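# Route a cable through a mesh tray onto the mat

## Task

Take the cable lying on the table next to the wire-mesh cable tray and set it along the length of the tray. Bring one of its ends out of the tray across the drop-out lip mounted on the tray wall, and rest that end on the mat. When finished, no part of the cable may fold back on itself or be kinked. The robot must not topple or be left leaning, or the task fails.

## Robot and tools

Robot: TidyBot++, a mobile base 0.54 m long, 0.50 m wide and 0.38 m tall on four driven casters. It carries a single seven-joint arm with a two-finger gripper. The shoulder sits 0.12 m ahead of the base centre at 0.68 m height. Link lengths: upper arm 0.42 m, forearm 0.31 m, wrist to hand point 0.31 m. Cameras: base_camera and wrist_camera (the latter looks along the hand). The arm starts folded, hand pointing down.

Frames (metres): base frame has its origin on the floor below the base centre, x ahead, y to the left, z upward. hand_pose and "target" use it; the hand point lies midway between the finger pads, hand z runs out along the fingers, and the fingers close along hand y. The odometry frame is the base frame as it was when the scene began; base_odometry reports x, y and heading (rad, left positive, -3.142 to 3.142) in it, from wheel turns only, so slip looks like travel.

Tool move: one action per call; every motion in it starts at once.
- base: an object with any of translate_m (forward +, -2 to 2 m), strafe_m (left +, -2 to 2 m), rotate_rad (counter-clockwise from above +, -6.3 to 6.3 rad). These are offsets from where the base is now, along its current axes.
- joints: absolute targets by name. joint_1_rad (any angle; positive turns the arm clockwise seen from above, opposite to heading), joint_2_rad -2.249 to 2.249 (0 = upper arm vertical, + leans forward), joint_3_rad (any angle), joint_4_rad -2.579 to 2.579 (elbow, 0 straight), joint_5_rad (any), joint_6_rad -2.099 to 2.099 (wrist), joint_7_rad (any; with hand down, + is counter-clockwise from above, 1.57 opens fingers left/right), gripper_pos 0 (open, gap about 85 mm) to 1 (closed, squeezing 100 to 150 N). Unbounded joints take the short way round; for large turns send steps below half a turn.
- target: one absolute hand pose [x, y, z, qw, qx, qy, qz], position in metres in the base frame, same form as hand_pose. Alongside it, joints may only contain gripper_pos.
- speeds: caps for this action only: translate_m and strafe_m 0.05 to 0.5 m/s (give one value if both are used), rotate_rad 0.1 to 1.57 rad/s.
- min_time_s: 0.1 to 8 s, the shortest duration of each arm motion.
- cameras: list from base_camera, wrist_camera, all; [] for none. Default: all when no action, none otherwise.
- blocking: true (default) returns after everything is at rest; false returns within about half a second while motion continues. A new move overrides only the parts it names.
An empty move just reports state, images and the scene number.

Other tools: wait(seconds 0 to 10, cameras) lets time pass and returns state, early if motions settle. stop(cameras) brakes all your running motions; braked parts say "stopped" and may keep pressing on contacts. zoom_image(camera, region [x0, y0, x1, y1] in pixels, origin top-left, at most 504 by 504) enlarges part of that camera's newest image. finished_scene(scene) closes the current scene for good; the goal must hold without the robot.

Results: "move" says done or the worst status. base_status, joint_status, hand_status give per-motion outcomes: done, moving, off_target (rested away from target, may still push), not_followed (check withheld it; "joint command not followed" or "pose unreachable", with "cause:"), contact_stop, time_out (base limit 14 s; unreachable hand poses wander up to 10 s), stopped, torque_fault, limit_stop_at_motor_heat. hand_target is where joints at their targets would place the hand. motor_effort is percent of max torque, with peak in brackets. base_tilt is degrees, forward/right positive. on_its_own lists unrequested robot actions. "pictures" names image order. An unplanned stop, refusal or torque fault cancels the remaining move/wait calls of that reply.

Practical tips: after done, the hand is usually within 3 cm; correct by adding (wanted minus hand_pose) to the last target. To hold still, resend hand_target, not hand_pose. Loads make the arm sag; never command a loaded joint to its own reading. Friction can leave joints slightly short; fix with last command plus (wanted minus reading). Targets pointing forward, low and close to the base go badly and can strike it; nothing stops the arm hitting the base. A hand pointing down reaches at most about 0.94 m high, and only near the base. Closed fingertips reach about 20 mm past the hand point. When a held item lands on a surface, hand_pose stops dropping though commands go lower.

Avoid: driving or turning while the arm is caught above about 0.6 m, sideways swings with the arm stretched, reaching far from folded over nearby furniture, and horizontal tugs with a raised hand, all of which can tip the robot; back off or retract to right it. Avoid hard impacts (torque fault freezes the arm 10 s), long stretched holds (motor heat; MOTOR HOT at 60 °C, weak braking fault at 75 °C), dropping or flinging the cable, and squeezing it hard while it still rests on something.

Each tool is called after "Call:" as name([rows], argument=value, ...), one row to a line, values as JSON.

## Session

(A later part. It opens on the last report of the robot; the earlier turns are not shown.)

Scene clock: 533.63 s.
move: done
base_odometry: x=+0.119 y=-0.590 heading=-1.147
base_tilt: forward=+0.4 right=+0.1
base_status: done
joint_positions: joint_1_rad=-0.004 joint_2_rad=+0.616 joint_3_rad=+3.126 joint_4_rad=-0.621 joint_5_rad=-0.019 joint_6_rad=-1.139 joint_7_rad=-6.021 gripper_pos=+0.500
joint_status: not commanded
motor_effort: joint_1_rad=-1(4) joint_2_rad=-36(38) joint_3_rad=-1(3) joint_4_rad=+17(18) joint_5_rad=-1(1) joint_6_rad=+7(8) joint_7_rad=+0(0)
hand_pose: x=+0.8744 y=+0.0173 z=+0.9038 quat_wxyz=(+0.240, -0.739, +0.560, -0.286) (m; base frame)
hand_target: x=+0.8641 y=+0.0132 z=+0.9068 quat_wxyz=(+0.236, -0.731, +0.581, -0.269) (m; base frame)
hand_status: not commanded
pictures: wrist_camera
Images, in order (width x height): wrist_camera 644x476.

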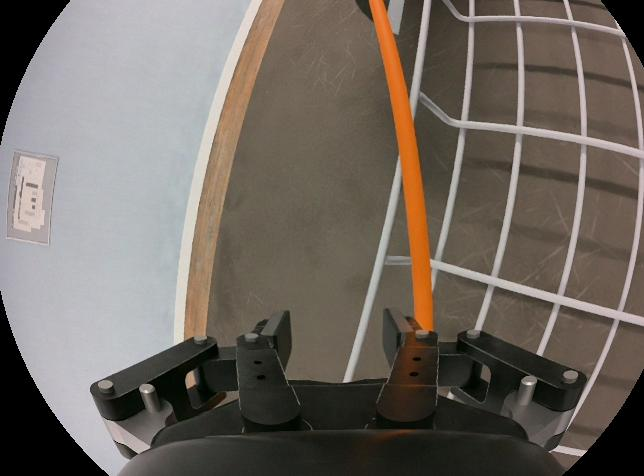

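Call:
move(base={"strafe_m": -0.1}, joints={"joint_7_rad": 0.38, "gripper_pos": 0.6})

Call:
move(joints={"joint_2_rad": 0.735, "joint_4_rad": -0.47, "joint_6_rad": -1.28}, min_time_s=1.0, cameras=["wrist_camera"])

Scene clock: 554.63 s.
move: done
base_odometry: x=+0.028 y=-0.632 heading=-1.147
base_tilt: forward=+0.5 right=+0.2
base_status: done
joint_positions: joint_1_rad=+0.005 joint_2_rad=+0.616 joint_3_rad=+3.126 joint_4_rad=-0.621 joint_5_rad=-0.019 joint_6_rad=-1.139 joint_7_rad=-5.910 gripper_pos=+0.600
joint_status: all done
motor_effort: joint_1_rad=+0(4) joint_2_rad=-37(38) joint_3_rad=-1(3) joint_4_rad=+17(18) joint_5_rad=-1(2) joint_6_rad=+7(8) joint_7_rad=+0(1)
hand_pose: x=+0.8745 y=+0.0107 z=+0.9038 quat_wxyz=(+0.223, -0.767, +0.521, -0.300) (m; base frame)
hand_target: x=+0.8641 y=+0.0132 z=+0.9068 quat_wxyz=(+0.214, -0.775, +0.521, -0.287) (m; base frame)
hand_status: not commanded
pictures: none

Scene clock: 556.23 s.
move: done
base_odometry: x=+0.028 y=-0.632 heading=-1.147
base_tilt: forward=+0.5 right=+0.2
base_status: not commanded
joint_positions: joint_1_rad=+0.005 joint_2_rad=+0.698 joint_3_rad=+3.126 joint_4_rad=-0.514 joint_5_rad=-0.019 joint_6_rad=-1.199 joint_7_rad=-5.910 gripper_pos=+0.600
joint_status: all done
motor_effort: joint_1_rad=+0(1) joint_2_rad=-38(40) joint_3_rad=-2(2) joint_4_rad=+17(19) joint_5_rad=-1(1) joint_6_rad=+7(8) joint_7_rad=+0(0)
hand_pose: x=+0.8911 y=+0.0103 z=+0.8833 quat_wxyz=(+0.214, -0.772, +0.525, -0.286) (m; base frame)
hand_target: x=+0.8845 y=+0.0129 z=+0.8601 quat_wxyz=(+0.194, -0.785, +0.528, -0.258) (m; base frame)
hand_status: not commanded
pictures: wrist_camera
Images, in order (width x height): wrist_camera 644x476.

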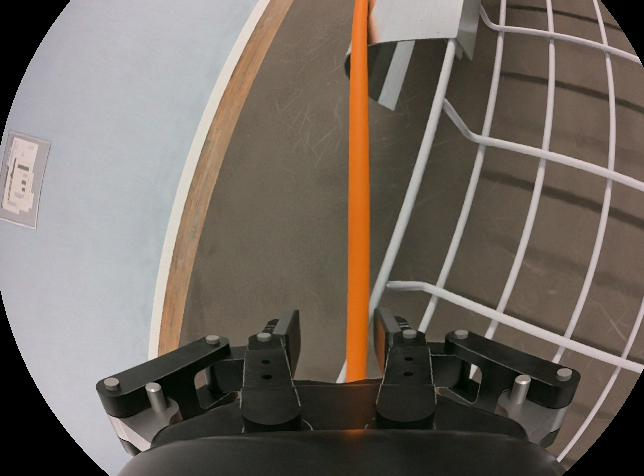

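Call:
move(joints={"joint_2_rad": 0.715, "joint_4_rad": -0.56, "joint_6_rad": -1.27}, min_time_s=0.7)

Call:
move(joints={"gripper_pos": 0.96}, cameras=["wrist_camera"])

Scene clock: 559.50 s.
move: done
base_odometry: x=+0.028 y=-0.632 heading=-1.147
base_tilt: forward=+0.5 right=+0.2
base_status: not commanded
joint_positions: joint_1_rad=+0.005 joint_2_rad=+0.698 joint_3_rad=+3.126 joint_4_rad=-0.536 joint_5_rad=-0.019 joint_6_rad=-1.200 joint_7_rad=-5.910 gripper_pos=+0.600
joint_status: all done
motor_effort: joint_1_rad=+0(0) joint_2_rad=-38(39) joint_3_rad=-1(2) joint_4_rad=+17(18) joint_5_rad=-1(1) joint_6_rad=+7(8) joint_7_rad=+0(0)
hand_pose: x=+0.8882 y=+0.0104 z=+0.8722 quat_wxyz=(+0.208, -0.776, +0.527, -0.278) (m; base frame)
hand_target: x=+0.8702 y=+0.0132 z=+0.8339 quat_wxyz=(+0.178, -0.793, +0.533, -0.234) (m; base frame)
hand_status: not commanded
pictures: none

Scene clock: 560.23 s.
move: off_target
base_odometry: x=+0.028 y=-0.632 heading=-1.147
base_tilt: forward=+0.5 right=+0.2
base_status: not commanded
joint_positions: joint_1_rad=+0.005 joint_2_rad=+0.697 joint_3_rad=+3.126 joint_4_rad=-0.539 joint_5_rad=-0.019 joint_6_rad=-1.208 joint_7_rad=-5.910 gripper_pos=+0.930
joint_status: gripper_pos off_target (ended at +0.930, target +0.960)
motor_effort: joint_1_rad=-2(2) joint_2_rad=-38(40) joint_3_rad=-2(2) joint_4_rad=+16(22) joint_5_rad=+0(1) joint_6_rad=+3(14) joint_7_rad=+2(2)
hand_pose: x=+0.8856 y=+0.0105 z=+0.8699 quat_wxyz=(+0.206, -0.777, +0.528, -0.274) (m; base frame)
hand_target: x=+0.8702 y=+0.0132 z=+0.8339 quat_wxyz=(+0.178, -0.793, +0.533, -0.234) (m; base frame)
hand_status: not commanded
pictures: wrist_camera
Images, in order (width x height): wrist_camera 644x476.

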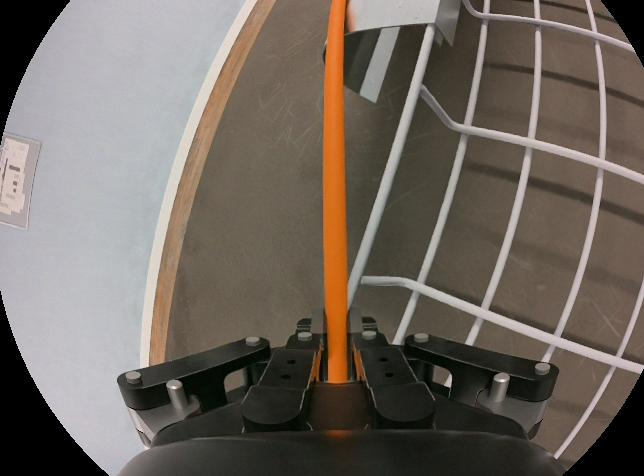

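Call:
move(joints={"joint_4_rad": -0.45}, min_time_s=1.0, cameras=["wrist_camera"])

Scene clock: 565.73 s.
move: off_target
base_odometry: x=+0.028 y=-0.632 heading=-1.147
base_tilt: forward=+0.5 right=+0.2
base_status: not commanded
joint_positions: joint_1_rad=+0.005 joint_2_rad=+0.702 joint_3_rad=+3.126 joint_4_rad=-0.524 joint_5_rad=-0.019 joint_6_rad=-1.220 joint_7_rad=-5.910 gripper_pos=+0.930
joint_status: joint_4_rad off_target (ended at -0.524, target -0.450)
motor_effort: joint_1_rad=+0(1) joint_2_rad=-44(44) joint_3_rad=-1(2) joint_4_rad=+21(22) joint_5_rad=+1(1) joint_6_rad=+10(10) joint_7_rad=+2(2)
hand_pose: x=+0.8858 y=+0.0104 z=+0.8706 quat_wxyz=(+0.205, -0.777, +0.528, -0.273) (m; base frame)
hand_target: x=+0.8855 y=+0.0128 z=+0.8871 quat_wxyz=(+0.208, -0.779, +0.523, -0.277) (m; base frame)
hand_status: not commanded
pictures: wrist_camera
Images, in order (width x height): wrist_camera 644x476.

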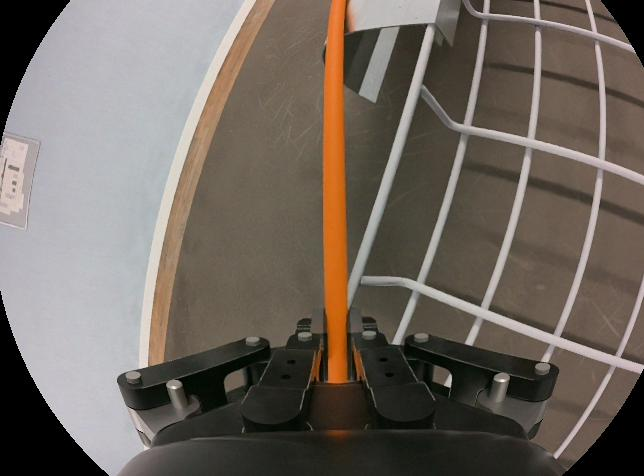

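Call:
move(joints={"joint_4_rad": -0.55, "gripper_pos": 0.55}, min_time_s=0.5)

Call:
move(joints={"joint_2_rad": 0.66, "joint_4_rad": -0.48, "joint_6_rad": -1.2, "joint_7_rad": 0.45}, min_time_s=1.0, cameras=["wrist_camera"])

Scene clock: 571.93 s.
move: done
base_odometry: x=+0.028 y=-0.632 heading=-1.147
base_tilt: forward=+0.4 right=+0.1
base_status: not commanded
joint_positions: joint_1_rad=+0.005 joint_2_rad=+0.695 joint_3_rad=+3.126 joint_4_rad=-0.531 joint_5_rad=-0.019 joint_6_rad=-1.220 joint_7_rad=-5.910 gripper_pos=+0.550
joint_status: all done
motor_effort: joint_1_rad=-1(1) joint_2_rad=-38(44) joint_3_rad=-1(2) joint_4_rad=+17(21) joint_5_rad=-1(1) joint_6_rad=+7(10) joint_7_rad=+0(2)
hand_pose: x=+0.8837 y=+0.0105 z=+0.8723 quat_wxyz=(+0.205, -0.777, +0.528, -0.273) (m; base frame)
hand_target: x=+0.8718 y=+0.0132 z=+0.8387 quat_wxyz=(+0.181, -0.792, +0.532, -0.238) (m; base frame)
hand_status: not commanded
pictures: none

Scene clock: 573.33 s.
move: done
base_odometry: x=+0.028 y=-0.632 heading=-1.147
base_tilt: forward=+0.4 right=+0.1
base_status: not commanded
joint_positions: joint_1_rad=+0.005 joint_2_rad=+0.659 joint_3_rad=+3.126 joint_4_rad=-0.521 joint_5_rad=-0.019 joint_6_rad=-1.220 joint_7_rad=-5.875 gripper_pos=+0.550
joint_status: all done
motor_effort: joint_1_rad=+0(0) joint_2_rad=-37(39) joint_3_rad=-1(2) joint_4_rad=+17(18) joint_5_rad=+0(1) joint_6_rad=+7(8) joint_7_rad=+0(1)
hand_pose: x=+0.8773 y=+0.0105 z=+0.9049 quat_wxyz=(+0.212, -0.780, +0.510, -0.294) (m; base frame)
hand_target: x=+0.8860 y=+0.0128 z=+0.9292 quat_wxyz=(+0.221, -0.782, +0.487, -0.322) (m; base frame)
hand_status: not commanded
pictures: wrist_camera
Images, in order (width x height): wrist_camera 644x476.

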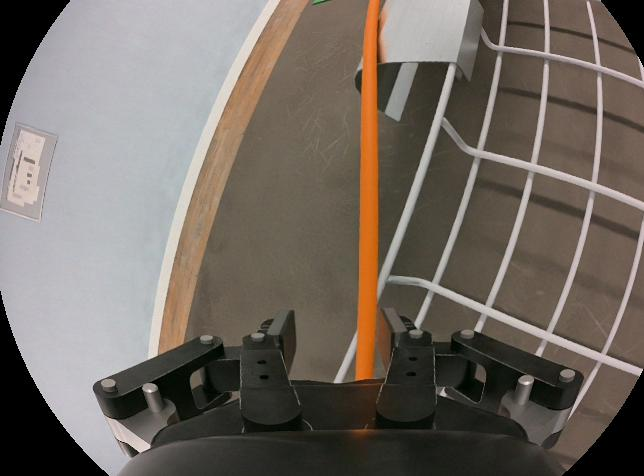

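Call:
move(base={"strafe_m": -0.1}, joints={"joint_2_rad": 0.78, "joint_4_rad": -0.425, "joint_6_rad": -0.94}, min_time_s=1.5, cameras=["wrist_camera"])

Scene clock: 579.70 s.
move: done
base_odometry: x=-0.063 y=-0.673 heading=-1.147
base_tilt: forward=+0.5 right=+0.2
base_status: done
joint_positions: joint_1_rad=+0.008 joint_2_rad=+0.737 joint_3_rad=+3.126 joint_4_rad=-0.472 joint_5_rad=-0.019 joint_6_rad=-1.021 joint_7_rad=-5.875 gripper_pos=+0.550
joint_status: all done
motor_effort: joint_1_rad=+0(4) joint_2_rad=-39(41) joint_3_rad=-2(3) joint_4_rad=+17(19) joint_5_rad=-1(2) joint_6_rad=+8(9) joint_7_rad=+0(0)
hand_pose: x=+0.9418 y=+0.0073 z=+0.9140 quat_wxyz=(+0.254, -0.750, +0.494, -0.359) (m; base frame)
hand_target: x=+0.9696 y=+0.0116 z=+0.9246 quat_wxyz=(+0.268, -0.744, +0.467, -0.396) (m; base frame)
hand_status: not commanded
pictures: wrist_camera
Images, in order (width x height): wrist_camera 644x476.

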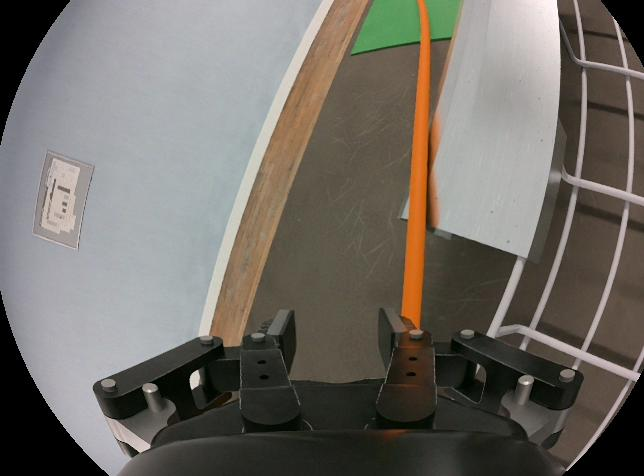

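Call:
move(joints={"joint_2_rad": 0.655, "joint_4_rad": -0.775, "joint_6_rad": -0.77}, min_time_s=1.0, cameras=["wrist_camera"])

Scene clock: 594.53 s.
move: done
base_odometry: x=-0.063 y=-0.673 heading=-1.147
base_tilt: forward=+0.4 right=+0.2
base_status: not commanded
joint_positions: joint_1_rad=+0.008 joint_2_rad=+0.641 joint_3_rad=+3.126 joint_4_rad=-0.727 joint_5_rad=-0.019 joint_6_rad=-0.829 joint_7_rad=-5.875 gripper_pos=+0.550
joint_status: all done
motor_effort: joint_1_rad=-1(2) joint_2_rad=-36(41) joint_3_rad=-2(2) joint_4_rad=+16(19) joint_5_rad=-1(2) joint_6_rad=+6(9) joint_7_rad=+0(0)
hand_pose: x=+0.9305 y=+0.0078 z=+0.9002 quat_wxyz=(+0.262, -0.743, +0.491, -0.372) (m; base frame)
hand_target: x=+0.9380 y=+0.0126 z=+0.8767 quat_wxyz=(+0.255, -0.755, +0.474, -0.376) (m; base frame)
hand_status: not commanded
pictures: wrist_camera
Images, in order (width x height): wrist_camera 644x476.

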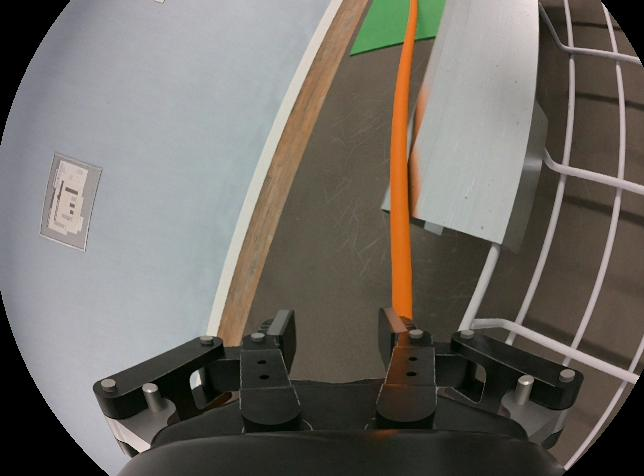

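Call:
move(joints={"joint_2_rad": 0.56, "joint_4_rad": -0.965, "joint_6_rad": -0.66}, min_time_s=1.0, cameras=["wrist_camera"])

Scene clock: 600.83 s.
move: done
base_odometry: x=-0.063 y=-0.673 heading=-1.147
base_tilt: forward=+0.4 right=+0.2
base_status: not commanded
joint_positions: joint_1_rad=+0.008 joint_2_rad=+0.541 joint_3_rad=+3.126 joint_4_rad=-0.914 joint_5_rad=-0.019 joint_6_rad=-0.715 joint_7_rad=-5.875 gripper_pos=+0.550
joint_status: all done
motor_effort: joint_1_rad=+0(1) joint_2_rad=-32(35) joint_3_rad=-2(2) joint_4_rad=+16(16) joint_5_rad=-1(2) joint_6_rad=+6(6) joint_7_rad=+0(0)
hand_pose: x=+0.9047 y=+0.0081 z=+0.9038 quat_wxyz=(+0.268, -0.737, +0.488, -0.383) (m; base frame)
hand_target: x=+0.9107 y=+0.0128 z=+0.8735 quat_wxyz=(+0.258, -0.752, +0.472, -0.382) (m; base frame)
hand_status: not commanded
pictures: wrist_camera
Images, in order (width x height): wrist_camera 644x476.

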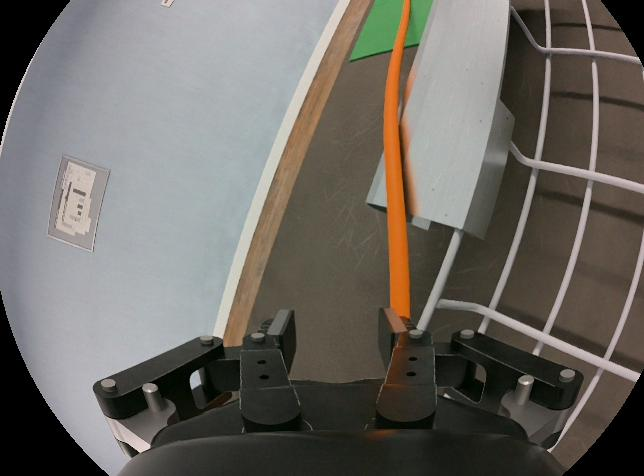

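Call:
move(joints={"joint_2_rad": 0.57, "joint_4_rad": -1.05, "joint_6_rad": -0.565}, min_time_s=1.0, cameras=["wrist_camera"])

Scene clock: 605.93 s.
move: off_target
base_odometry: x=-0.063 y=-0.673 heading=-1.147
base_tilt: forward=+0.5 right=+0.1
base_status: not commanded
joint_positions: joint_1_rad=+0.006 joint_2_rad=+0.523 joint_3_rad=+3.126 joint_4_rad=-0.987 joint_5_rad=-0.019 joint_6_rad=-0.616 joint_7_rad=-5.875 gripper_pos=+0.550
joint_status: joint_4_rad off_target (ended at -0.987, target -1.050); the others done
motor_effort: joint_1_rad=+1(2) joint_2_rad=-26(31) joint_3_rad=+0(2) joint_4_rad=+13(16) joint_5_rad=+0(1) joint_6_rad=+5(6) joint_7_rad=+0(1)
hand_pose: x=+0.9072 y=+0.0088 z=+0.9020 quat_wxyz=(+0.279, -0.729, +0.482, -0.399) (m; base frame)
hand_target: x=+0.9142 y=+0.0125 z=+0.8414 quat_wxyz=(+0.257, -0.751, +0.473, -0.382) (m; base frame)
hand_status: not commanded
pictures: wrist_camera
Images, in order (width x height): wrist_camera 644x476.

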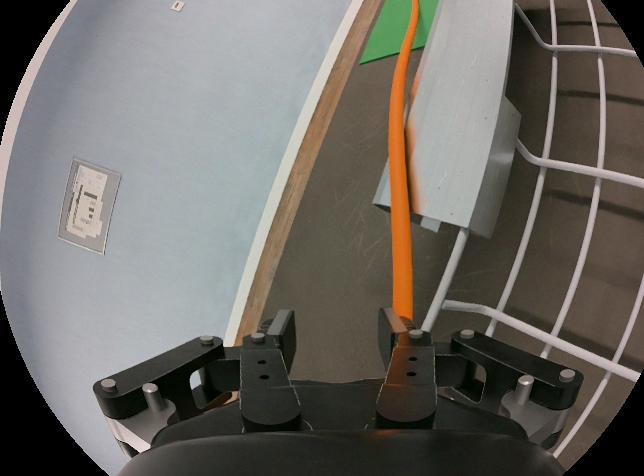

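Call:
move(joints={"joint_2_rad": 0.40, "joint_4_rad": -0.70, "joint_6_rad": -1.1}, min_time_s=1.0)

Call:
move(base={"translate_m": -0.3}, joints={"joint_2_rad": -0.1, "joint_4_rad": -0.9, "joint_6_rad": -1.6, "joint_7_rad": 1.57, "gripper_pos": 0.0})

Call:
move(base={"strafe_m": -1.8}, cameras=["all"])

Scene clock: 637.17 s.
move: done
base_odometry: x=-0.063 y=-0.673 heading=-1.147
base_tilt: forward=+0.4 right=+0.2
base_status: not commanded
joint_positions: joint_1_rad=+0.006 joint_2_rad=+0.380 joint_3_rad=+3.126 joint_4_rad=-0.733 joint_5_rad=-0.019 joint_6_rad=-1.016 joint_7_rad=-5.875 gripper_pos=+0.550
joint_status: all done
motor_effort: joint_1_rad=+0(2) joint_2_rad=-30(39) joint_3_rad=-1(2) joint_4_rad=+17(21) joint_5_rad=+0(1) joint_6_rad=+9(10) joint_7_rad=+0(0)
hand_pose: x=+0.8208 y=+0.0101 z=+1.0466 quat_wxyz=(+0.278, -0.732, +0.479, -0.397) (m; base frame)
hand_target: x=+0.8143 y=+0.0136 z=+1.0289 quat_wxyz=(+0.254, -0.757, +0.470, -0.376) (m; base frame)
hand_status: not commanded
pictures: none

Scene clock: 639.33 s.
move: done
base_odometry: x=-0.187 y=-0.399 heading=-1.146
base_tilt: forward=+0.5 right=+0.1
base_status: done
joint_positions: joint_1_rad=+0.006 joint_2_rad=-0.107 joint_3_rad=+3.126 joint_4_rad=-0.872 joint_5_rad=-0.019 joint_6_rad=-1.517 joint_7_rad=-4.758 gripper_pos=+0.000
joint_status: all done
motor_effort: joint_1_rad=+0(1) joint_2_rad=-10(35) joint_3_rad=-1(2) joint_4_rad=+13(19) joint_5_rad=+0(1) joint_6_rad=+8(9) joint_7_rad=+0(1)
hand_pose: x=+0.5273 y=+0.0120 z=+1.1236 quat_wxyz=(+0.020, -0.909, +0.012, -0.416) (m; base frame)
hand_target: x=+0.5124 y=+0.0137 z=+1.0899 quat_wxyz=(+0.011, -0.932, -0.010, -0.362) (m; base frame)
hand_status: not commanded
pictures: none

Scene clock: 644.00 s.
move: done
base_odometry: x=-1.828 y=-1.140 heading=-1.146
base_tilt: forward=+0.5 right=+0.2
base_status: done
joint_positions: joint_1_rad=+0.006 joint_2_rad=-0.107 joint_3_rad=+3.126 joint_4_rad=-0.872 joint_5_rad=-0.019 joint_6_rad=-1.518 joint_7_rad=-4.756 gripper_pos=+0.000
joint_status: not commanded
motor_effort: joint_1_rad=+0(1) joint_2_rad=-10(11) joint_3_rad=-1(2) joint_4_rad=+15(15) joint_5_rad=-1(1) joint_6_rad=+8(8) joint_7_rad=+0(0)
hand_pose: x=+0.5271 y=+0.0120 z=+1.1233 quat_wxyz=(+0.019, -0.909, +0.011, -0.416) (m; base frame)
hand_target: x=+0.5124 y=+0.0137 z=+1.0899 quat_wxyz=(+0.011, -0.932, -0.010, -0.362) (m; base frame)
hand_status: not commanded
pictures: base_camera, wrist_camera
Images, in order (width x height): base_camera 644x364, wrist_camera 644x476.

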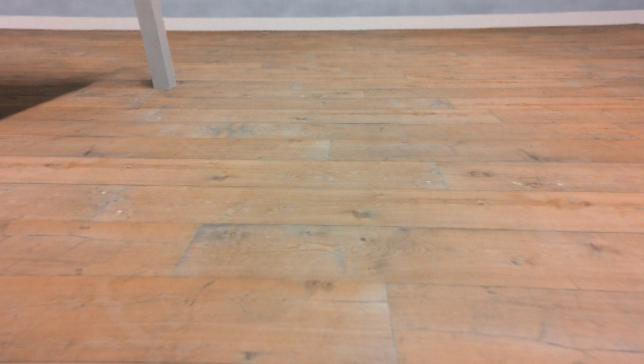

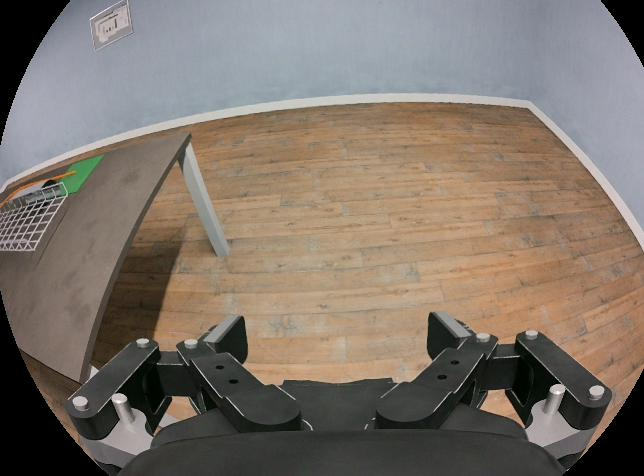

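Call:
move(base={"translate_m": 2.0})

Call:
move(base={"rotate_rad": 3.1416}, cameras=["wrist_camera"])

Call:
move(base={"translate_m": -0.06, "strafe_m": -1.6}, cameras=["all"])

Scene clock: 652.40 s.
move: done
base_odometry: x=-1.004 y=-2.963 heading=-1.147
base_tilt: forward=+0.4 right=+0.1
base_status: done
joint_positions: joint_1_rad=+0.006 joint_2_rad=-0.103 joint_3_rad=+3.126 joint_4_rad=-0.874 joint_5_rad=-0.019 joint_6_rad=-1.521 joint_7_rad=-4.756 gripper_pos=+0.000
joint_status: not commanded
motor_effort: joint_1_rad=+0(1) joint_2_rad=-11(14) joint_3_rad=-1(1) joint_4_rad=+14(15) joint_5_rad=-1(1) joint_6_rad=+8(9) joint_7_rad=+0(0)
hand_pose: x=+0.5283 y=+0.0120 z=+1.1202 quat_wxyz=(+0.019, -0.911, +0.011, -0.412) (m; base frame)
hand_target: x=+0.5124 y=+0.0137 z=+1.0899 quat_wxyz=(+0.011, -0.932, -0.010, -0.362) (m; base frame)
hand_status: not commanded
pictures: none

Scene clock: 655.70 s.
move: done
base_odometry: x=-1.004 y=-2.963 heading=+1.994
base_tilt: forward=+0.4 right=+0.1
base_status: done
joint_positions: joint_1_rad=+0.006 joint_2_rad=-0.103 joint_3_rad=+3.126 joint_4_rad=-0.874 joint_5_rad=-0.019 joint_6_rad=-1.521 joint_7_rad=-4.756 gripper_pos=+0.000
joint_status: not commanded
motor_effort: joint_1_rad=+0(1) joint_2_rad=-11(14) joint_3_rad=-1(3) joint_4_rad=+14(16) joint_5_rad=-1(2) joint_6_rad=+8(8) joint_7_rad=+0(0)
hand_pose: x=+0.5283 y=+0.0121 z=+1.1202 quat_wxyz=(+0.019, -0.911, +0.011, -0.412) (m; base frame)
hand_target: x=+0.5124 y=+0.0137 z=+1.0899 quat_wxyz=(+0.011, -0.932, -0.010, -0.362) (m; base frame)
hand_status: not commanded
pictures: wrist_camera
Images, in order (width x height): wrist_camera 644x476.

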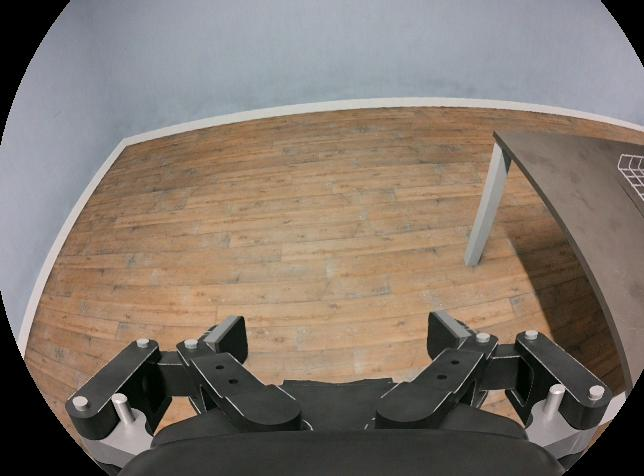

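Scene clock: 660.03 s.
move: done
base_odometry: x=+0.479 y=-2.361 heading=+1.995
base_tilt: forward=+0.4 right=+0.2
base_status: done
joint_positions: joint_1_rad=+0.006 joint_2_rad=-0.103 joint_3_rad=+3.126 joint_4_rad=-0.874 joint_5_rad=-0.019 joint_6_rad=-1.521 joint_7_rad=-4.756 gripper_pos=+0.000
joint_status: not commanded
motor_effort: joint_1_rad=+0(1) joint_2_rad=-11(12) joint_3_rad=+0(2) joint_4_rad=+14(15) joint_5_rad=-1(1) joint_6_rad=+8(8) joint_7_rad=+0(0)
hand_pose: x=+0.5283 y=+0.0121 z=+1.1202 quat_wxyz=(+0.019, -0.911, +0.011, -0.412) (m; base frame)
hand_target: x=+0.5124 y=+0.0137 z=+1.0899 quat_wxyz=(+0.011, -0.932, -0.010, -0.362) (m; base frame)
hand_status: not commanded
pictures: base_camera, wrist_camera
Images, in order (width x height): base_camera 644x364, wrist_camera 644x476.

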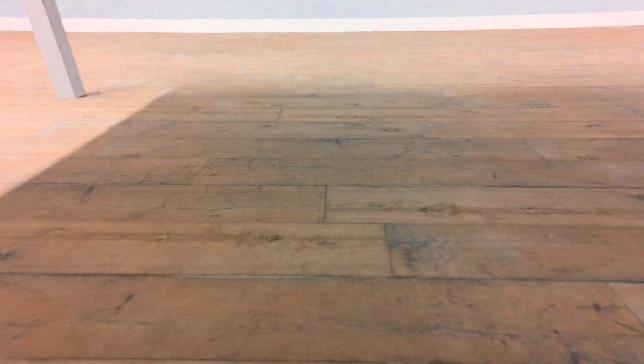

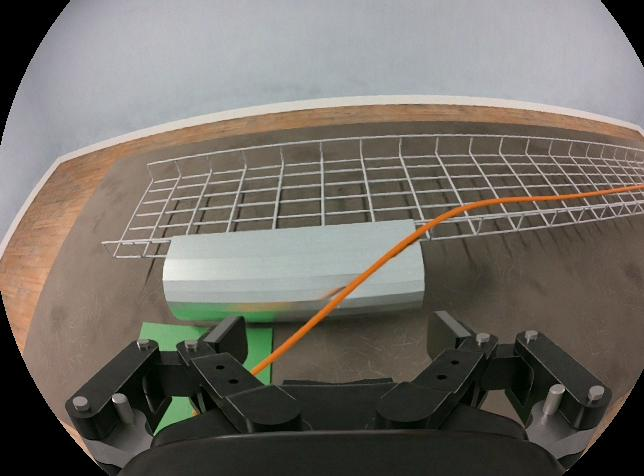

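Call:
zoom_image(camera="wrist_camera", region=[280, 170, 520, 340])

Call:
zoom_image(camera="wrist_camera", region=[120, 280, 360, 440])

Scaled by 2.100.

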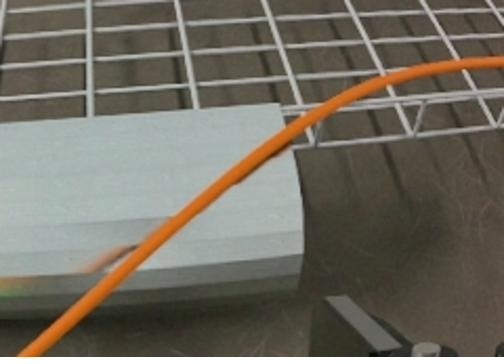

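Scaled by 2.100.

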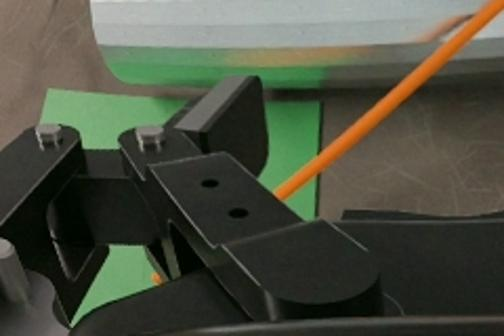

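Call:
move(base={"translate_m": 0.06, "strafe_m": -0.045}, joints={"joint_2_rad": 0.285, "joint_4_rad": -1.02, "joint_6_rad": -1.21, "joint_7_rad": 0.6, "gripper_pos": 0.5}, min_time_s=2.0, cameras=["all"])

Scene clock: 683.93 s.
move: done
base_odometry: x=+0.496 y=-2.287 heading=+1.994
base_tilt: forward=+0.5 right=+0.1
base_status: done
joint_positions: joint_1_rad=+0.006 joint_2_rad=+0.266 joint_3_rad=+3.126 joint_4_rad=-0.993 joint_5_rad=-0.019 joint_6_rad=-1.287 joint_7_rad=-5.640 gripper_pos=+0.500
joint_status: all done
motor_effort: joint_1_rad=+0(1) joint_2_rad=-25(29) joint_3_rad=-1(2) joint_4_rad=+17(18) joint_5_rad=-1(1) joint_6_rad=+6(9) joint_7_rad=+0(1)
hand_pose: x=+0.7032 y=+0.0116 z=+0.9268 quat_wxyz=(+0.143, -0.857, +0.424, -0.257) (m; base frame)
hand_target: x=+0.7228 y=+0.0142 z=+0.9162 quat_wxyz=(+0.156, -0.844, +0.439, -0.266) (m; base frame)
hand_status: not commanded
pictures: base_camera, wrist_camera
Images, in order (width x height): base_camera 644x364, wrist_camera 644x476.

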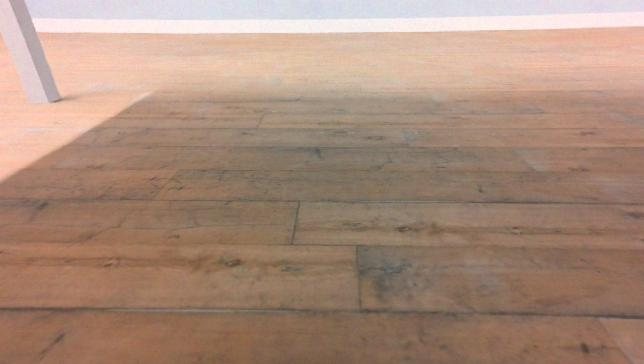

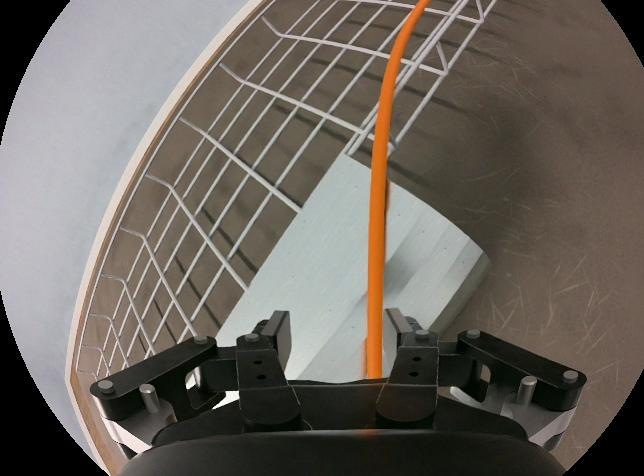

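Call:
move(joints={"joint_2_rad": 0.275, "joint_4_rad": -1.2, "joint_6_rad": -1.03}, min_time_s=1.5, cameras=["wrist_camera"])

Scene clock: 692.33 s.
move: done
base_odometry: x=+0.496 y=-2.287 heading=+1.994
base_tilt: forward=+0.5 right=+0.1
base_status: not commanded
joint_positions: joint_1_rad=+0.006 joint_2_rad=+0.266 joint_3_rad=+3.126 joint_4_rad=-1.170 joint_5_rad=-0.019 joint_6_rad=-1.108 joint_7_rad=-5.641 gripper_pos=+0.500
joint_status: all done
motor_effort: joint_1_rad=+0(1) joint_2_rad=-26(27) joint_3_rad=-2(2) joint_4_rad=+18(19) joint_5_rad=-1(1) joint_6_rad=+6(8) joint_7_rad=+0(0)
hand_pose: x=+0.7159 y=+0.0115 z=+0.8727 quat_wxyz=(+0.143, -0.856, +0.426, -0.257) (m; base frame)
hand_target: x=+0.7309 y=+0.0141 z=+0.8666 quat_wxyz=(+0.158, -0.842, +0.440, -0.270) (m; base frame)
hand_status: not commanded
pictures: wrist_camera
Images, in order (width x height): wrist_camera 644x476.

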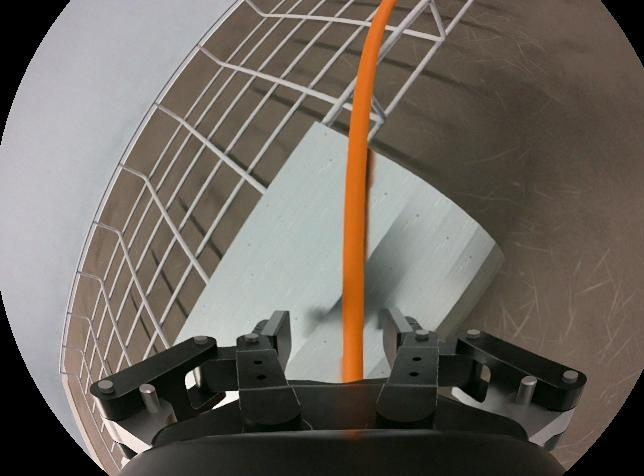

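Call:
move(joints={"joint_2_rad": 0.28, "joint_4_rad": -1.225, "joint_6_rad": -1.01, "gripper_pos": 0.7}, min_time_s=0.7)

Call:
move(joints={"gripper_pos": 0.96}, cameras=["wrist_camera"])

Scene clock: 694.90 s.
move: done
base_odometry: x=+0.496 y=-2.287 heading=+1.994
base_tilt: forward=+0.5 right=+0.2
base_status: not commanded
joint_positions: joint_1_rad=+0.006 joint_2_rad=+0.264 joint_3_rad=+3.126 joint_4_rad=-1.186 joint_5_rad=-0.019 joint_6_rad=-1.091 joint_7_rad=-5.641 gripper_pos=+0.700
joint_status: all done
motor_effort: joint_1_rad=+0(1) joint_2_rad=-23(26) joint_3_rad=-1(2) joint_4_rad=+17(18) joint_5_rad=-1(1) joint_6_rad=+7(7) joint_7_rad=+0(0)
hand_pose: x=+0.7166 y=+0.0115 z=+0.8688 quat_wxyz=(+0.144, -0.855, +0.426, -0.258) (m; base frame)
hand_target: x=+0.7312 y=+0.0141 z=+0.8548 quat_wxyz=(+0.156, -0.843, +0.441, -0.266) (m; base frame)
hand_status: not commanded
pictures: none

Scene clock: 695.57 s.
move: done
base_odometry: x=+0.496 y=-2.287 heading=+1.994
base_tilt: forward=+0.4 right=+0.2
base_status: not commanded
joint_positions: joint_1_rad=+0.006 joint_2_rad=+0.263 joint_3_rad=+3.126 joint_4_rad=-1.189 joint_5_rad=-0.019 joint_6_rad=-1.091 joint_7_rad=-5.641 gripper_pos=+0.939
joint_status: all done
motor_effort: joint_1_rad=-1(1) joint_2_rad=-21(23) joint_3_rad=-1(3) joint_4_rad=+17(17) joint_5_rad=-1(2) joint_6_rad=+8(8) joint_7_rad=+0(0)
hand_pose: x=+0.7157 y=+0.0115 z=+0.8688 quat_wxyz=(+0.144, -0.855, +0.426, -0.258) (m; base frame)
hand_target: x=+0.7312 y=+0.0141 z=+0.8548 quat_wxyz=(+0.156, -0.843, +0.441, -0.266) (m; base frame)
hand_status: not commanded
pictures: wrist_camera
Images, in order (width x height): wrist_camera 644x476.

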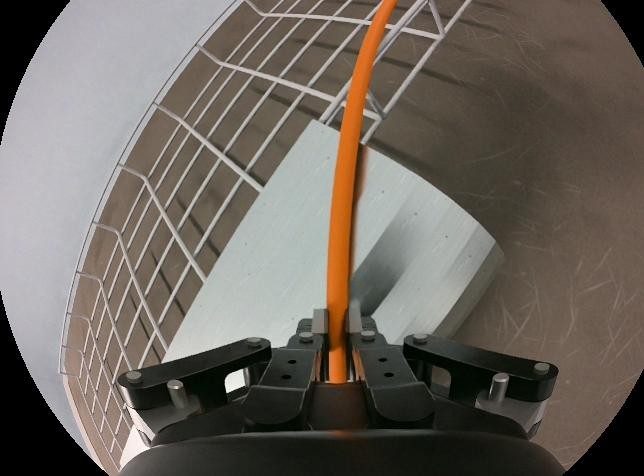

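Call:
move(joints={"joint_2_rad": 0.275, "joint_4_rad": -0.95, "joint_6_rad": -1.32}, min_time_s=1.5)

Call:
move(base={"strafe_m": 0.15, "translate_m": 0.02}, speeds={"strafe_m": 0.15}, cameras=["wrist_camera"])

Scene clock: 701.17 s.
move: done
base_odometry: x=+0.496 y=-2.287 heading=+1.994
base_tilt: forward=+0.5 right=+0.1
base_status: not commanded
joint_positions: joint_1_rad=+0.006 joint_2_rad=+0.264 joint_3_rad=+3.126 joint_4_rad=-0.998 joint_5_rad=-0.019 joint_6_rad=-1.243 joint_7_rad=-5.642 gripper_pos=+0.939
joint_status: all done
motor_effort: joint_1_rad=+0(1) joint_2_rad=-26(28) joint_3_rad=-2(2) joint_4_rad=+18(19) joint_5_rad=-1(2) joint_6_rad=+7(9) joint_7_rad=+0(0)
hand_pose: x=+0.7131 y=+0.0116 z=+0.9332 quat_wxyz=(+0.152, -0.851, +0.422, -0.274) (m; base frame)
hand_target: x=+0.7035 y=+0.0141 z=+0.9359 quat_wxyz=(+0.149, -0.848, +0.440, -0.253) (m; base frame)
hand_status: not commanded
pictures: none

Scene clock: 702.77 s.
move: done
base_odometry: x=+0.351 y=-2.331 heading=+1.994
base_tilt: forward=+0.5 right=+0.1
base_status: done
joint_positions: joint_1_rad=+0.004 joint_2_rad=+0.264 joint_3_rad=+3.126 joint_4_rad=-0.998 joint_5_rad=-0.019 joint_6_rad=-1.245 joint_7_rad=-5.642 gripper_pos=+0.939
joint_status: not commanded
motor_effort: joint_1_rad=+0(3) joint_2_rad=-25(28) joint_3_rad=-1(3) joint_4_rad=+18(18) joint_5_rad=-1(2) joint_6_rad=+7(7) joint_7_rad=+0(1)
hand_pose: x=+0.7127 y=+0.0127 z=+0.9329 quat_wxyz=(+0.152, -0.851, +0.422, -0.273) (m; base frame)
hand_target: x=+0.7035 y=+0.0141 z=+0.9359 quat_wxyz=(+0.149, -0.848, +0.440, -0.253) (m; base frame)
hand_status: not commanded
pictures: wrist_camera
Images, in order (width x height): wrist_camera 644x476.

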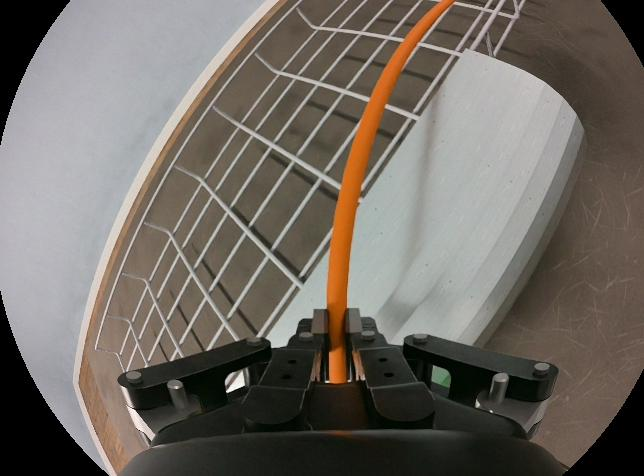

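Call:
move(joints={"joint_2_rad": 0.28, "joint_4_rad": -1.22, "joint_6_rad": -1.01}, min_time_s=1.5)

Call:
move(joints={"gripper_pos": 0.6}, cameras=["wrist_camera"])

Scene clock: 706.73 s.
move: done
base_odometry: x=+0.351 y=-2.331 heading=+1.994
base_tilt: forward=+0.4 right=+0.1
base_status: not commanded
joint_positions: joint_1_rad=+0.004 joint_2_rad=+0.251 joint_3_rad=+3.126 joint_4_rad=-1.181 joint_5_rad=-0.019 joint_6_rad=-1.101 joint_7_rad=-5.642 gripper_pos=+0.939
joint_status: all done
motor_effort: joint_1_rad=+0(1) joint_2_rad=-21(28) joint_3_rad=-1(1) joint_4_rad=+16(19) joint_5_rad=-1(1) joint_6_rad=+9(9) joint_7_rad=+1(1)
hand_pose: x=+0.7124 y=+0.0127 z=+0.8777 quat_wxyz=(+0.146, -0.854, +0.425, -0.262) (m; base frame)
hand_target: x=+0.7323 y=+0.0141 z=+0.8573 quat_wxyz=(+0.157, -0.842, +0.440, -0.268) (m; base frame)
hand_status: not commanded
pictures: none

Scene clock: 707.47 s.
move: done
base_odometry: x=+0.351 y=-2.331 heading=+1.994
base_tilt: forward=+0.4 right=+0.1
base_status: not commanded
joint_positions: joint_1_rad=+0.003 joint_2_rad=+0.251 joint_3_rad=+3.126 joint_4_rad=-1.182 joint_5_rad=-0.019 joint_6_rad=-1.075 joint_7_rad=-5.642 gripper_pos=+0.600
joint_status: all done
motor_effort: joint_1_rad=+1(2) joint_2_rad=-22(25) joint_3_rad=+0(1) joint_4_rad=+15(17) joint_5_rad=+0(1) joint_6_rad=+5(9) joint_7_rad=+0(0)
hand_pose: x=+0.7187 y=+0.0130 z=+0.8818 quat_wxyz=(+0.151, -0.851, +0.423, -0.272) (m; base frame)
hand_target: x=+0.7323 y=+0.0141 z=+0.8573 quat_wxyz=(+0.157, -0.842, +0.440, -0.268) (m; base frame)
hand_status: not commanded
pictures: wrist_camera
Images, in order (width x height): wrist_camera 644x476.

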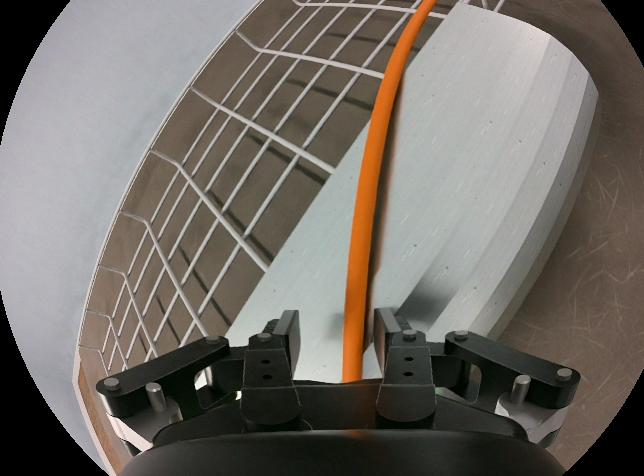

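Call:
move(joints={"joint_2_rad": 0.20, "joint_4_rad": -0.90, "joint_6_rad": -1.35}, min_time_s=1.5)

Call:
move(base={"translate_m": -0.15, "strafe_m": -0.1}, joints={"joint_2_rad": -0.1, "joint_4_rad": -0.9, "joint_6_rad": -1.65, "joint_7_rad": 1.57, "gripper_pos": 0.0}, cameras=["wrist_camera"])

Call:
zoom_image(camera="wrist_camera", region=[150, 150, 500, 420])

Scene clock: 712.57 s.
move: done
base_odometry: x=+0.351 y=-2.331 heading=+1.994
base_tilt: forward=+0.4 right=+0.1
base_status: not commanded
joint_positions: joint_1_rad=+0.003 joint_2_rad=+0.198 joint_3_rad=+3.126 joint_4_rad=-0.942 joint_5_rad=-0.019 joint_6_rad=-1.270 joint_7_rad=-5.642 gripper_pos=+0.600
joint_status: all done
motor_effort: joint_1_rad=+0(1) joint_2_rad=-23(27) joint_3_rad=-1(2) joint_4_rad=+16(19) joint_5_rad=+0(1) joint_6_rad=+7(8) joint_7_rad=+0(0)
hand_pose: x=+0.6952 y=+0.0131 z=+0.9942 quat_wxyz=(+0.172, -0.837, +0.413, -0.314) (m; base frame)
hand_target: x=+0.6809 y=+0.0141 z=+0.9971 quat_wxyz=(+0.170, -0.835, +0.432, -0.293) (m; base frame)
hand_status: not commanded
pictures: none

Scene clock: 714.43 s.
move: done
base_odometry: x=+0.504 y=-2.427 heading=+1.994
base_tilt: forward=+0.4 right=+0.1
base_status: done
joint_positions: joint_1_rad=+0.003 joint_2_rad=-0.107 joint_3_rad=+3.126 joint_4_rad=-0.930 joint_5_rad=-0.019 joint_6_rad=-1.569 joint_7_rad=-4.758 gripper_pos=+0.000
joint_status: all done
motor_effort: joint_1_rad=+0(2) joint_2_rad=-11(28) joint_3_rad=-1(2) joint_4_rad=+14(18) joint_5_rad=-1(2) joint_6_rad=+7(8) joint_7_rad=+0(1)
hand_pose: x=+0.5162 y=+0.0129 z=+1.0862 quat_wxyz=(+0.019, -0.930, +0.012, -0.366) (m; base frame)
hand_target: x=+0.5007 y=+0.0135 z=+1.0797 quat_wxyz=(+0.011, -0.941, -0.011, -0.339) (m; base frame)
hand_status: not commanded
pictures: wrist_camera
Images, in order (width x height): wrist_camera 644x476.

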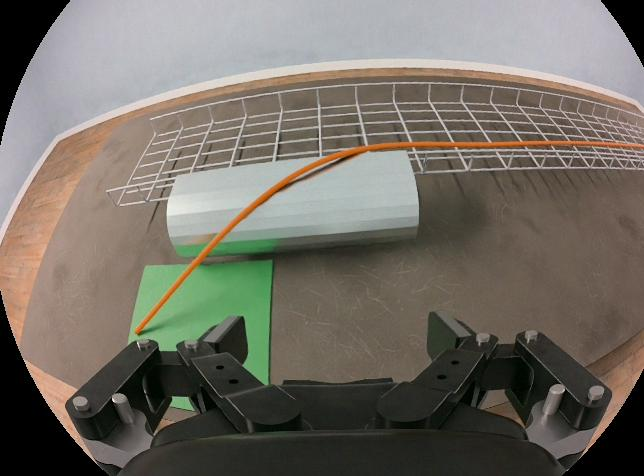

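Scaled by 1.440.

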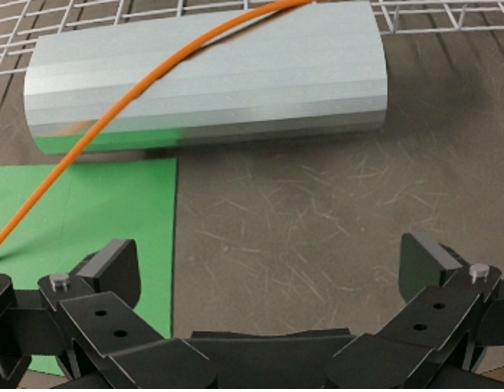

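Call:
zoom_image(camera="wrist_camera", region=[100, 240, 280, 420])

Scaled by 2.800.

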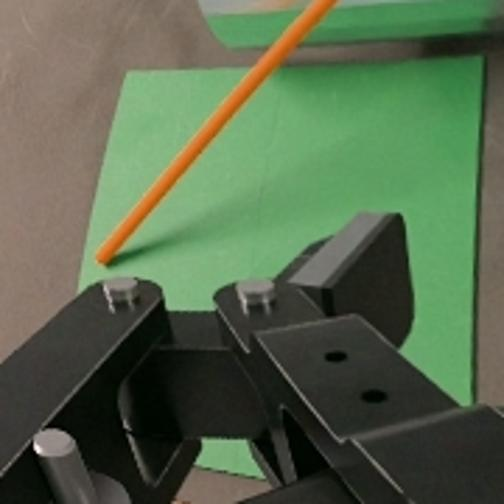

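Call:
move(base={"strafe_m": 0.345}, joints={"joint_2_rad": 0.24, "joint_4_rad": -1.39, "joint_6_rad": -0.96, "joint_7_rad": 0.74, "gripper_pos": 0.4}, min_time_s=2.0, cameras=["wrist_camera"])

Scene clock: 727.13 s.
move: done
base_odometry: x=+0.189 y=-2.569 heading=+1.995
base_tilt: forward=+0.4 right=+0.2
base_status: done
joint_positions: joint_1_rad=+0.000 joint_2_rad=+0.222 joint_3_rad=+3.125 joint_4_rad=-1.364 joint_5_rad=-0.019 joint_6_rad=-1.038 joint_7_rad=-5.499 gripper_pos=+0.400
joint_status: all done
motor_effort: joint_1_rad=+0(2) joint_2_rad=-24(27) joint_3_rad=-1(2) joint_4_rad=+17(19) joint_5_rad=-1(2) joint_6_rad=+6(9) joint_7_rad=+0(1)
hand_pose: x=+0.6797 y=+0.0149 z=+0.8174 quat_wxyz=(+0.110, -0.894, +0.366, -0.232) (m; base frame)
hand_target: x=+0.6956 y=+0.0138 z=+0.8069 quat_wxyz=(+0.122, -0.882, +0.385, -0.244) (m; base frame)
hand_status: not commanded
pictures: wrist_camera
Images, in order (width x height): wrist_camera 644x476.

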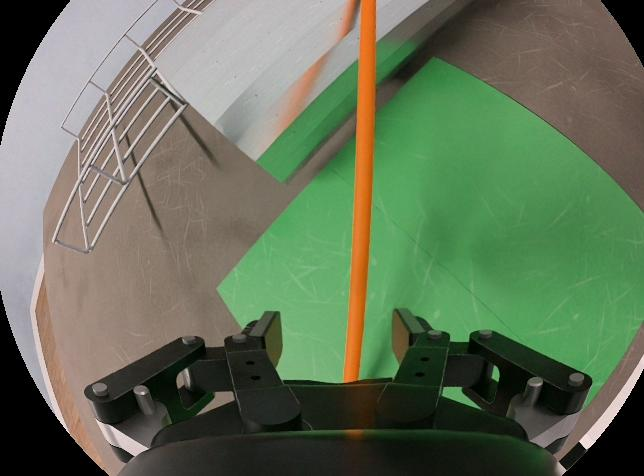

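Call:
move(joints={"joint_2_rad": 0.246, "joint_4_rad": -1.49, "joint_6_rad": -0.855, "gripper_pos": 0.6}, min_time_s=1.2, cameras=["wrist_camera"])

Scene clock: 731.43 s.
move: done
base_odometry: x=+0.189 y=-2.569 heading=+1.995
base_tilt: forward=+0.5 right=+0.2
base_status: not commanded
joint_positions: joint_1_rad=+0.000 joint_2_rad=+0.222 joint_3_rad=+3.125 joint_4_rad=-1.460 joint_5_rad=-0.019 joint_6_rad=-0.932 joint_7_rad=-5.501 gripper_pos=+0.600
joint_status: all done
motor_effort: joint_1_rad=+0(1) joint_2_rad=-24(26) joint_3_rad=-1(2) joint_4_rad=+17(19) joint_5_rad=-1(1) joint_6_rad=+6(7) joint_7_rad=+0(0)
hand_pose: x=+0.6804 y=+0.0147 z=+0.7889 quat_wxyz=(+0.112, -0.893, +0.367, -0.236) (m; base frame)
hand_target: x=+0.6941 y=+0.0135 z=+0.7731 quat_wxyz=(+0.121, -0.881, +0.386, -0.244) (m; base frame)
hand_status: not commanded
pictures: wrist_camera
Images, in order (width x height): wrist_camera 644x476.

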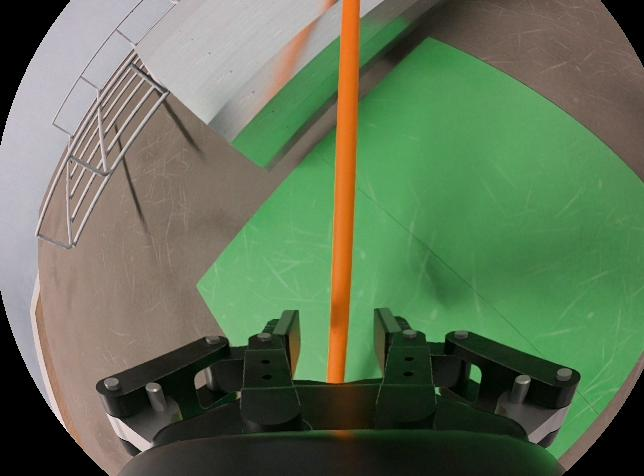

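Call:
move(joints={"joint_2_rad": 0.252, "joint_4_rad": -1.52, "joint_6_rad": -0.83}, min_time_s=0.7)

Call:
move(joints={"gripper_pos": 0.96}, cameras=["wrist_camera"])

Scene clock: 736.53 s.
move: done
base_odometry: x=+0.189 y=-2.569 heading=+1.995
base_tilt: forward=+0.5 right=+0.1
base_status: not commanded
joint_positions: joint_1_rad=+0.000 joint_2_rad=+0.222 joint_3_rad=+3.125 joint_4_rad=-1.489 joint_5_rad=-0.019 joint_6_rad=-0.907 joint_7_rad=-5.501 gripper_pos=+0.600
joint_status: all done
motor_effort: joint_1_rad=+0(0) joint_2_rad=-25(26) joint_3_rad=-1(2) joint_4_rad=+17(18) joint_5_rad=-1(1) joint_6_rad=+6(7) joint_7_rad=+0(0)
hand_pose: x=+0.6782 y=+0.0146 z=+0.7791 quat_wxyz=(+0.111, -0.893, +0.368, -0.234) (m; base frame)
hand_target: x=+0.6916 y=+0.0134 z=+0.7595 quat_wxyz=(+0.119, -0.883, +0.387, -0.239) (m; base frame)
hand_status: not commanded
pictures: none

Scene clock: 737.27 s.
move: done
base_odometry: x=+0.189 y=-2.569 heading=+1.995
base_tilt: forward=+0.4 right=+0.1
base_status: not commanded
joint_positions: joint_1_rad=+0.000 joint_2_rad=+0.222 joint_3_rad=+3.125 joint_4_rad=-1.489 joint_5_rad=-0.019 joint_6_rad=-0.905 joint_7_rad=-5.501 gripper_pos=+0.960
joint_status: all done
motor_effort: joint_1_rad=+0(1) joint_2_rad=-23(25) joint_3_rad=-1(1) joint_4_rad=+17(18) joint_5_rad=+0(1) joint_6_rad=+6(6) joint_7_rad=+0(0)
hand_pose: x=+0.6786 y=+0.0146 z=+0.7793 quat_wxyz=(+0.111, -0.893, +0.368, -0.235) (m; base frame)
hand_target: x=+0.6916 y=+0.0134 z=+0.7595 quat_wxyz=(+0.119, -0.883, +0.387, -0.239) (m; base frame)
hand_status: not commanded
pictures: wrist_camera
Images, in order (width x height): wrist_camera 644x476.

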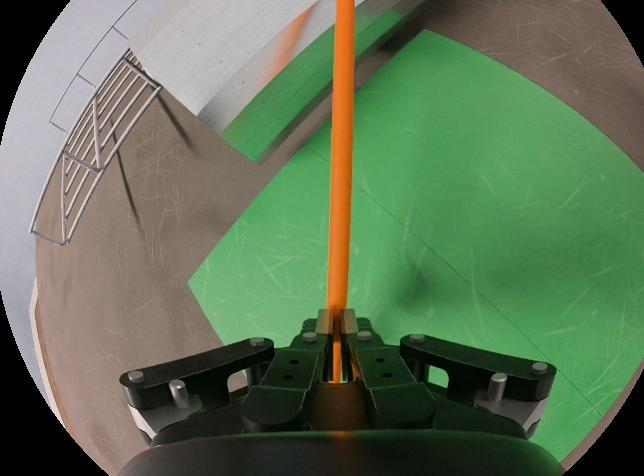

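Call:
move(joints={"gripper_pos": 0.6})

Call:
move(joints={"joint_2_rad": 0.26, "joint_4_rad": -1.57, "joint_6_rad": -0.80}, min_time_s=0.7)

Call:
move(joints={"gripper_pos": 0.96}, cameras=["wrist_camera"])

Scene clock: 739.43 s.
move: done
base_odometry: x=+0.189 y=-2.569 heading=+1.995
base_tilt: forward=+0.5 right=+0.1
base_status: not commanded
joint_positions: joint_1_rad=+0.000 joint_2_rad=+0.222 joint_3_rad=+3.125 joint_4_rad=-1.489 joint_5_rad=-0.019 joint_6_rad=-0.905 joint_7_rad=-5.501 gripper_pos=+0.600
joint_status: all done
motor_effort: joint_1_rad=+0(1) joint_2_rad=-25(25) joint_3_rad=-1(1) joint_4_rad=+18(18) joint_5_rad=-1(1) joint_6_rad=+6(6) joint_7_rad=+0(0)
hand_pose: x=+0.6786 y=+0.0146 z=+0.7793 quat_wxyz=(+0.111, -0.893, +0.368, -0.235) (m; base frame)
hand_target: x=+0.6916 y=+0.0134 z=+0.7595 quat_wxyz=(+0.119, -0.883, +0.387, -0.239) (m; base frame)
hand_status: not commanded
pictures: none

Scene clock: 740.43 s.
move: done
base_odometry: x=+0.189 y=-2.569 heading=+1.995
base_tilt: forward=+0.4 right=+0.2
base_status: not commanded
joint_positions: joint_1_rad=+0.000 joint_2_rad=+0.227 joint_3_rad=+3.125 joint_4_rad=-1.538 joint_5_rad=-0.019 joint_6_rad=-0.874 joint_7_rad=-5.501 gripper_pos=+0.600
joint_status: all done
motor_effort: joint_1_rad=+0(1) joint_2_rad=-24(25) joint_3_rad=-1(1) joint_4_rad=+16(18) joint_5_rad=-1(1) joint_6_rad=+5(7) joint_7_rad=+0(0)
hand_pose: x=+0.6717 y=+0.0144 z=+0.7584 quat_wxyz=(+0.107, -0.895, +0.369, -0.225) (m; base frame)
hand_target: x=+0.6831 y=+0.0132 z=+0.7365 quat_wxyz=(+0.113, -0.886, +0.389, -0.227) (m; base frame)
hand_status: not commanded
pictures: none

Scene clock: 741.17 s.
move: done
base_odometry: x=+0.189 y=-2.569 heading=+1.995
base_tilt: forward=+0.4 right=+0.1
base_status: not commanded
joint_positions: joint_1_rad=+0.000 joint_2_rad=+0.227 joint_3_rad=+3.125 joint_4_rad=-1.538 joint_5_rad=-0.019 joint_6_rad=-0.873 joint_7_rad=-5.502 gripper_pos=+0.937
joint_status: all done
motor_effort: joint_1_rad=+0(1) joint_2_rad=-23(24) joint_3_rad=-1(1) joint_4_rad=+16(17) joint_5_rad=+0(0) joint_6_rad=+5(6) joint_7_rad=+0(0)
hand_pose: x=+0.6720 y=+0.0144 z=+0.7585 quat_wxyz=(+0.107, -0.895, +0.369, -0.225) (m; base frame)
hand_target: x=+0.6831 y=+0.0132 z=+0.7365 quat_wxyz=(+0.113, -0.886, +0.389, -0.227) (m; base frame)
hand_status: not commanded
pictures: wrist_camera
Images, in order (width x height): wrist_camera 644x476.

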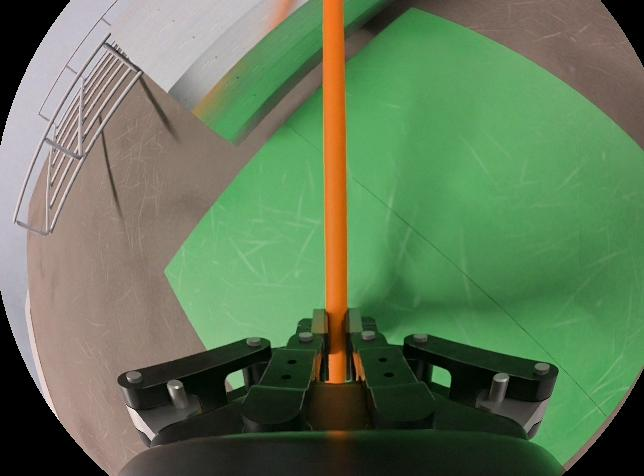

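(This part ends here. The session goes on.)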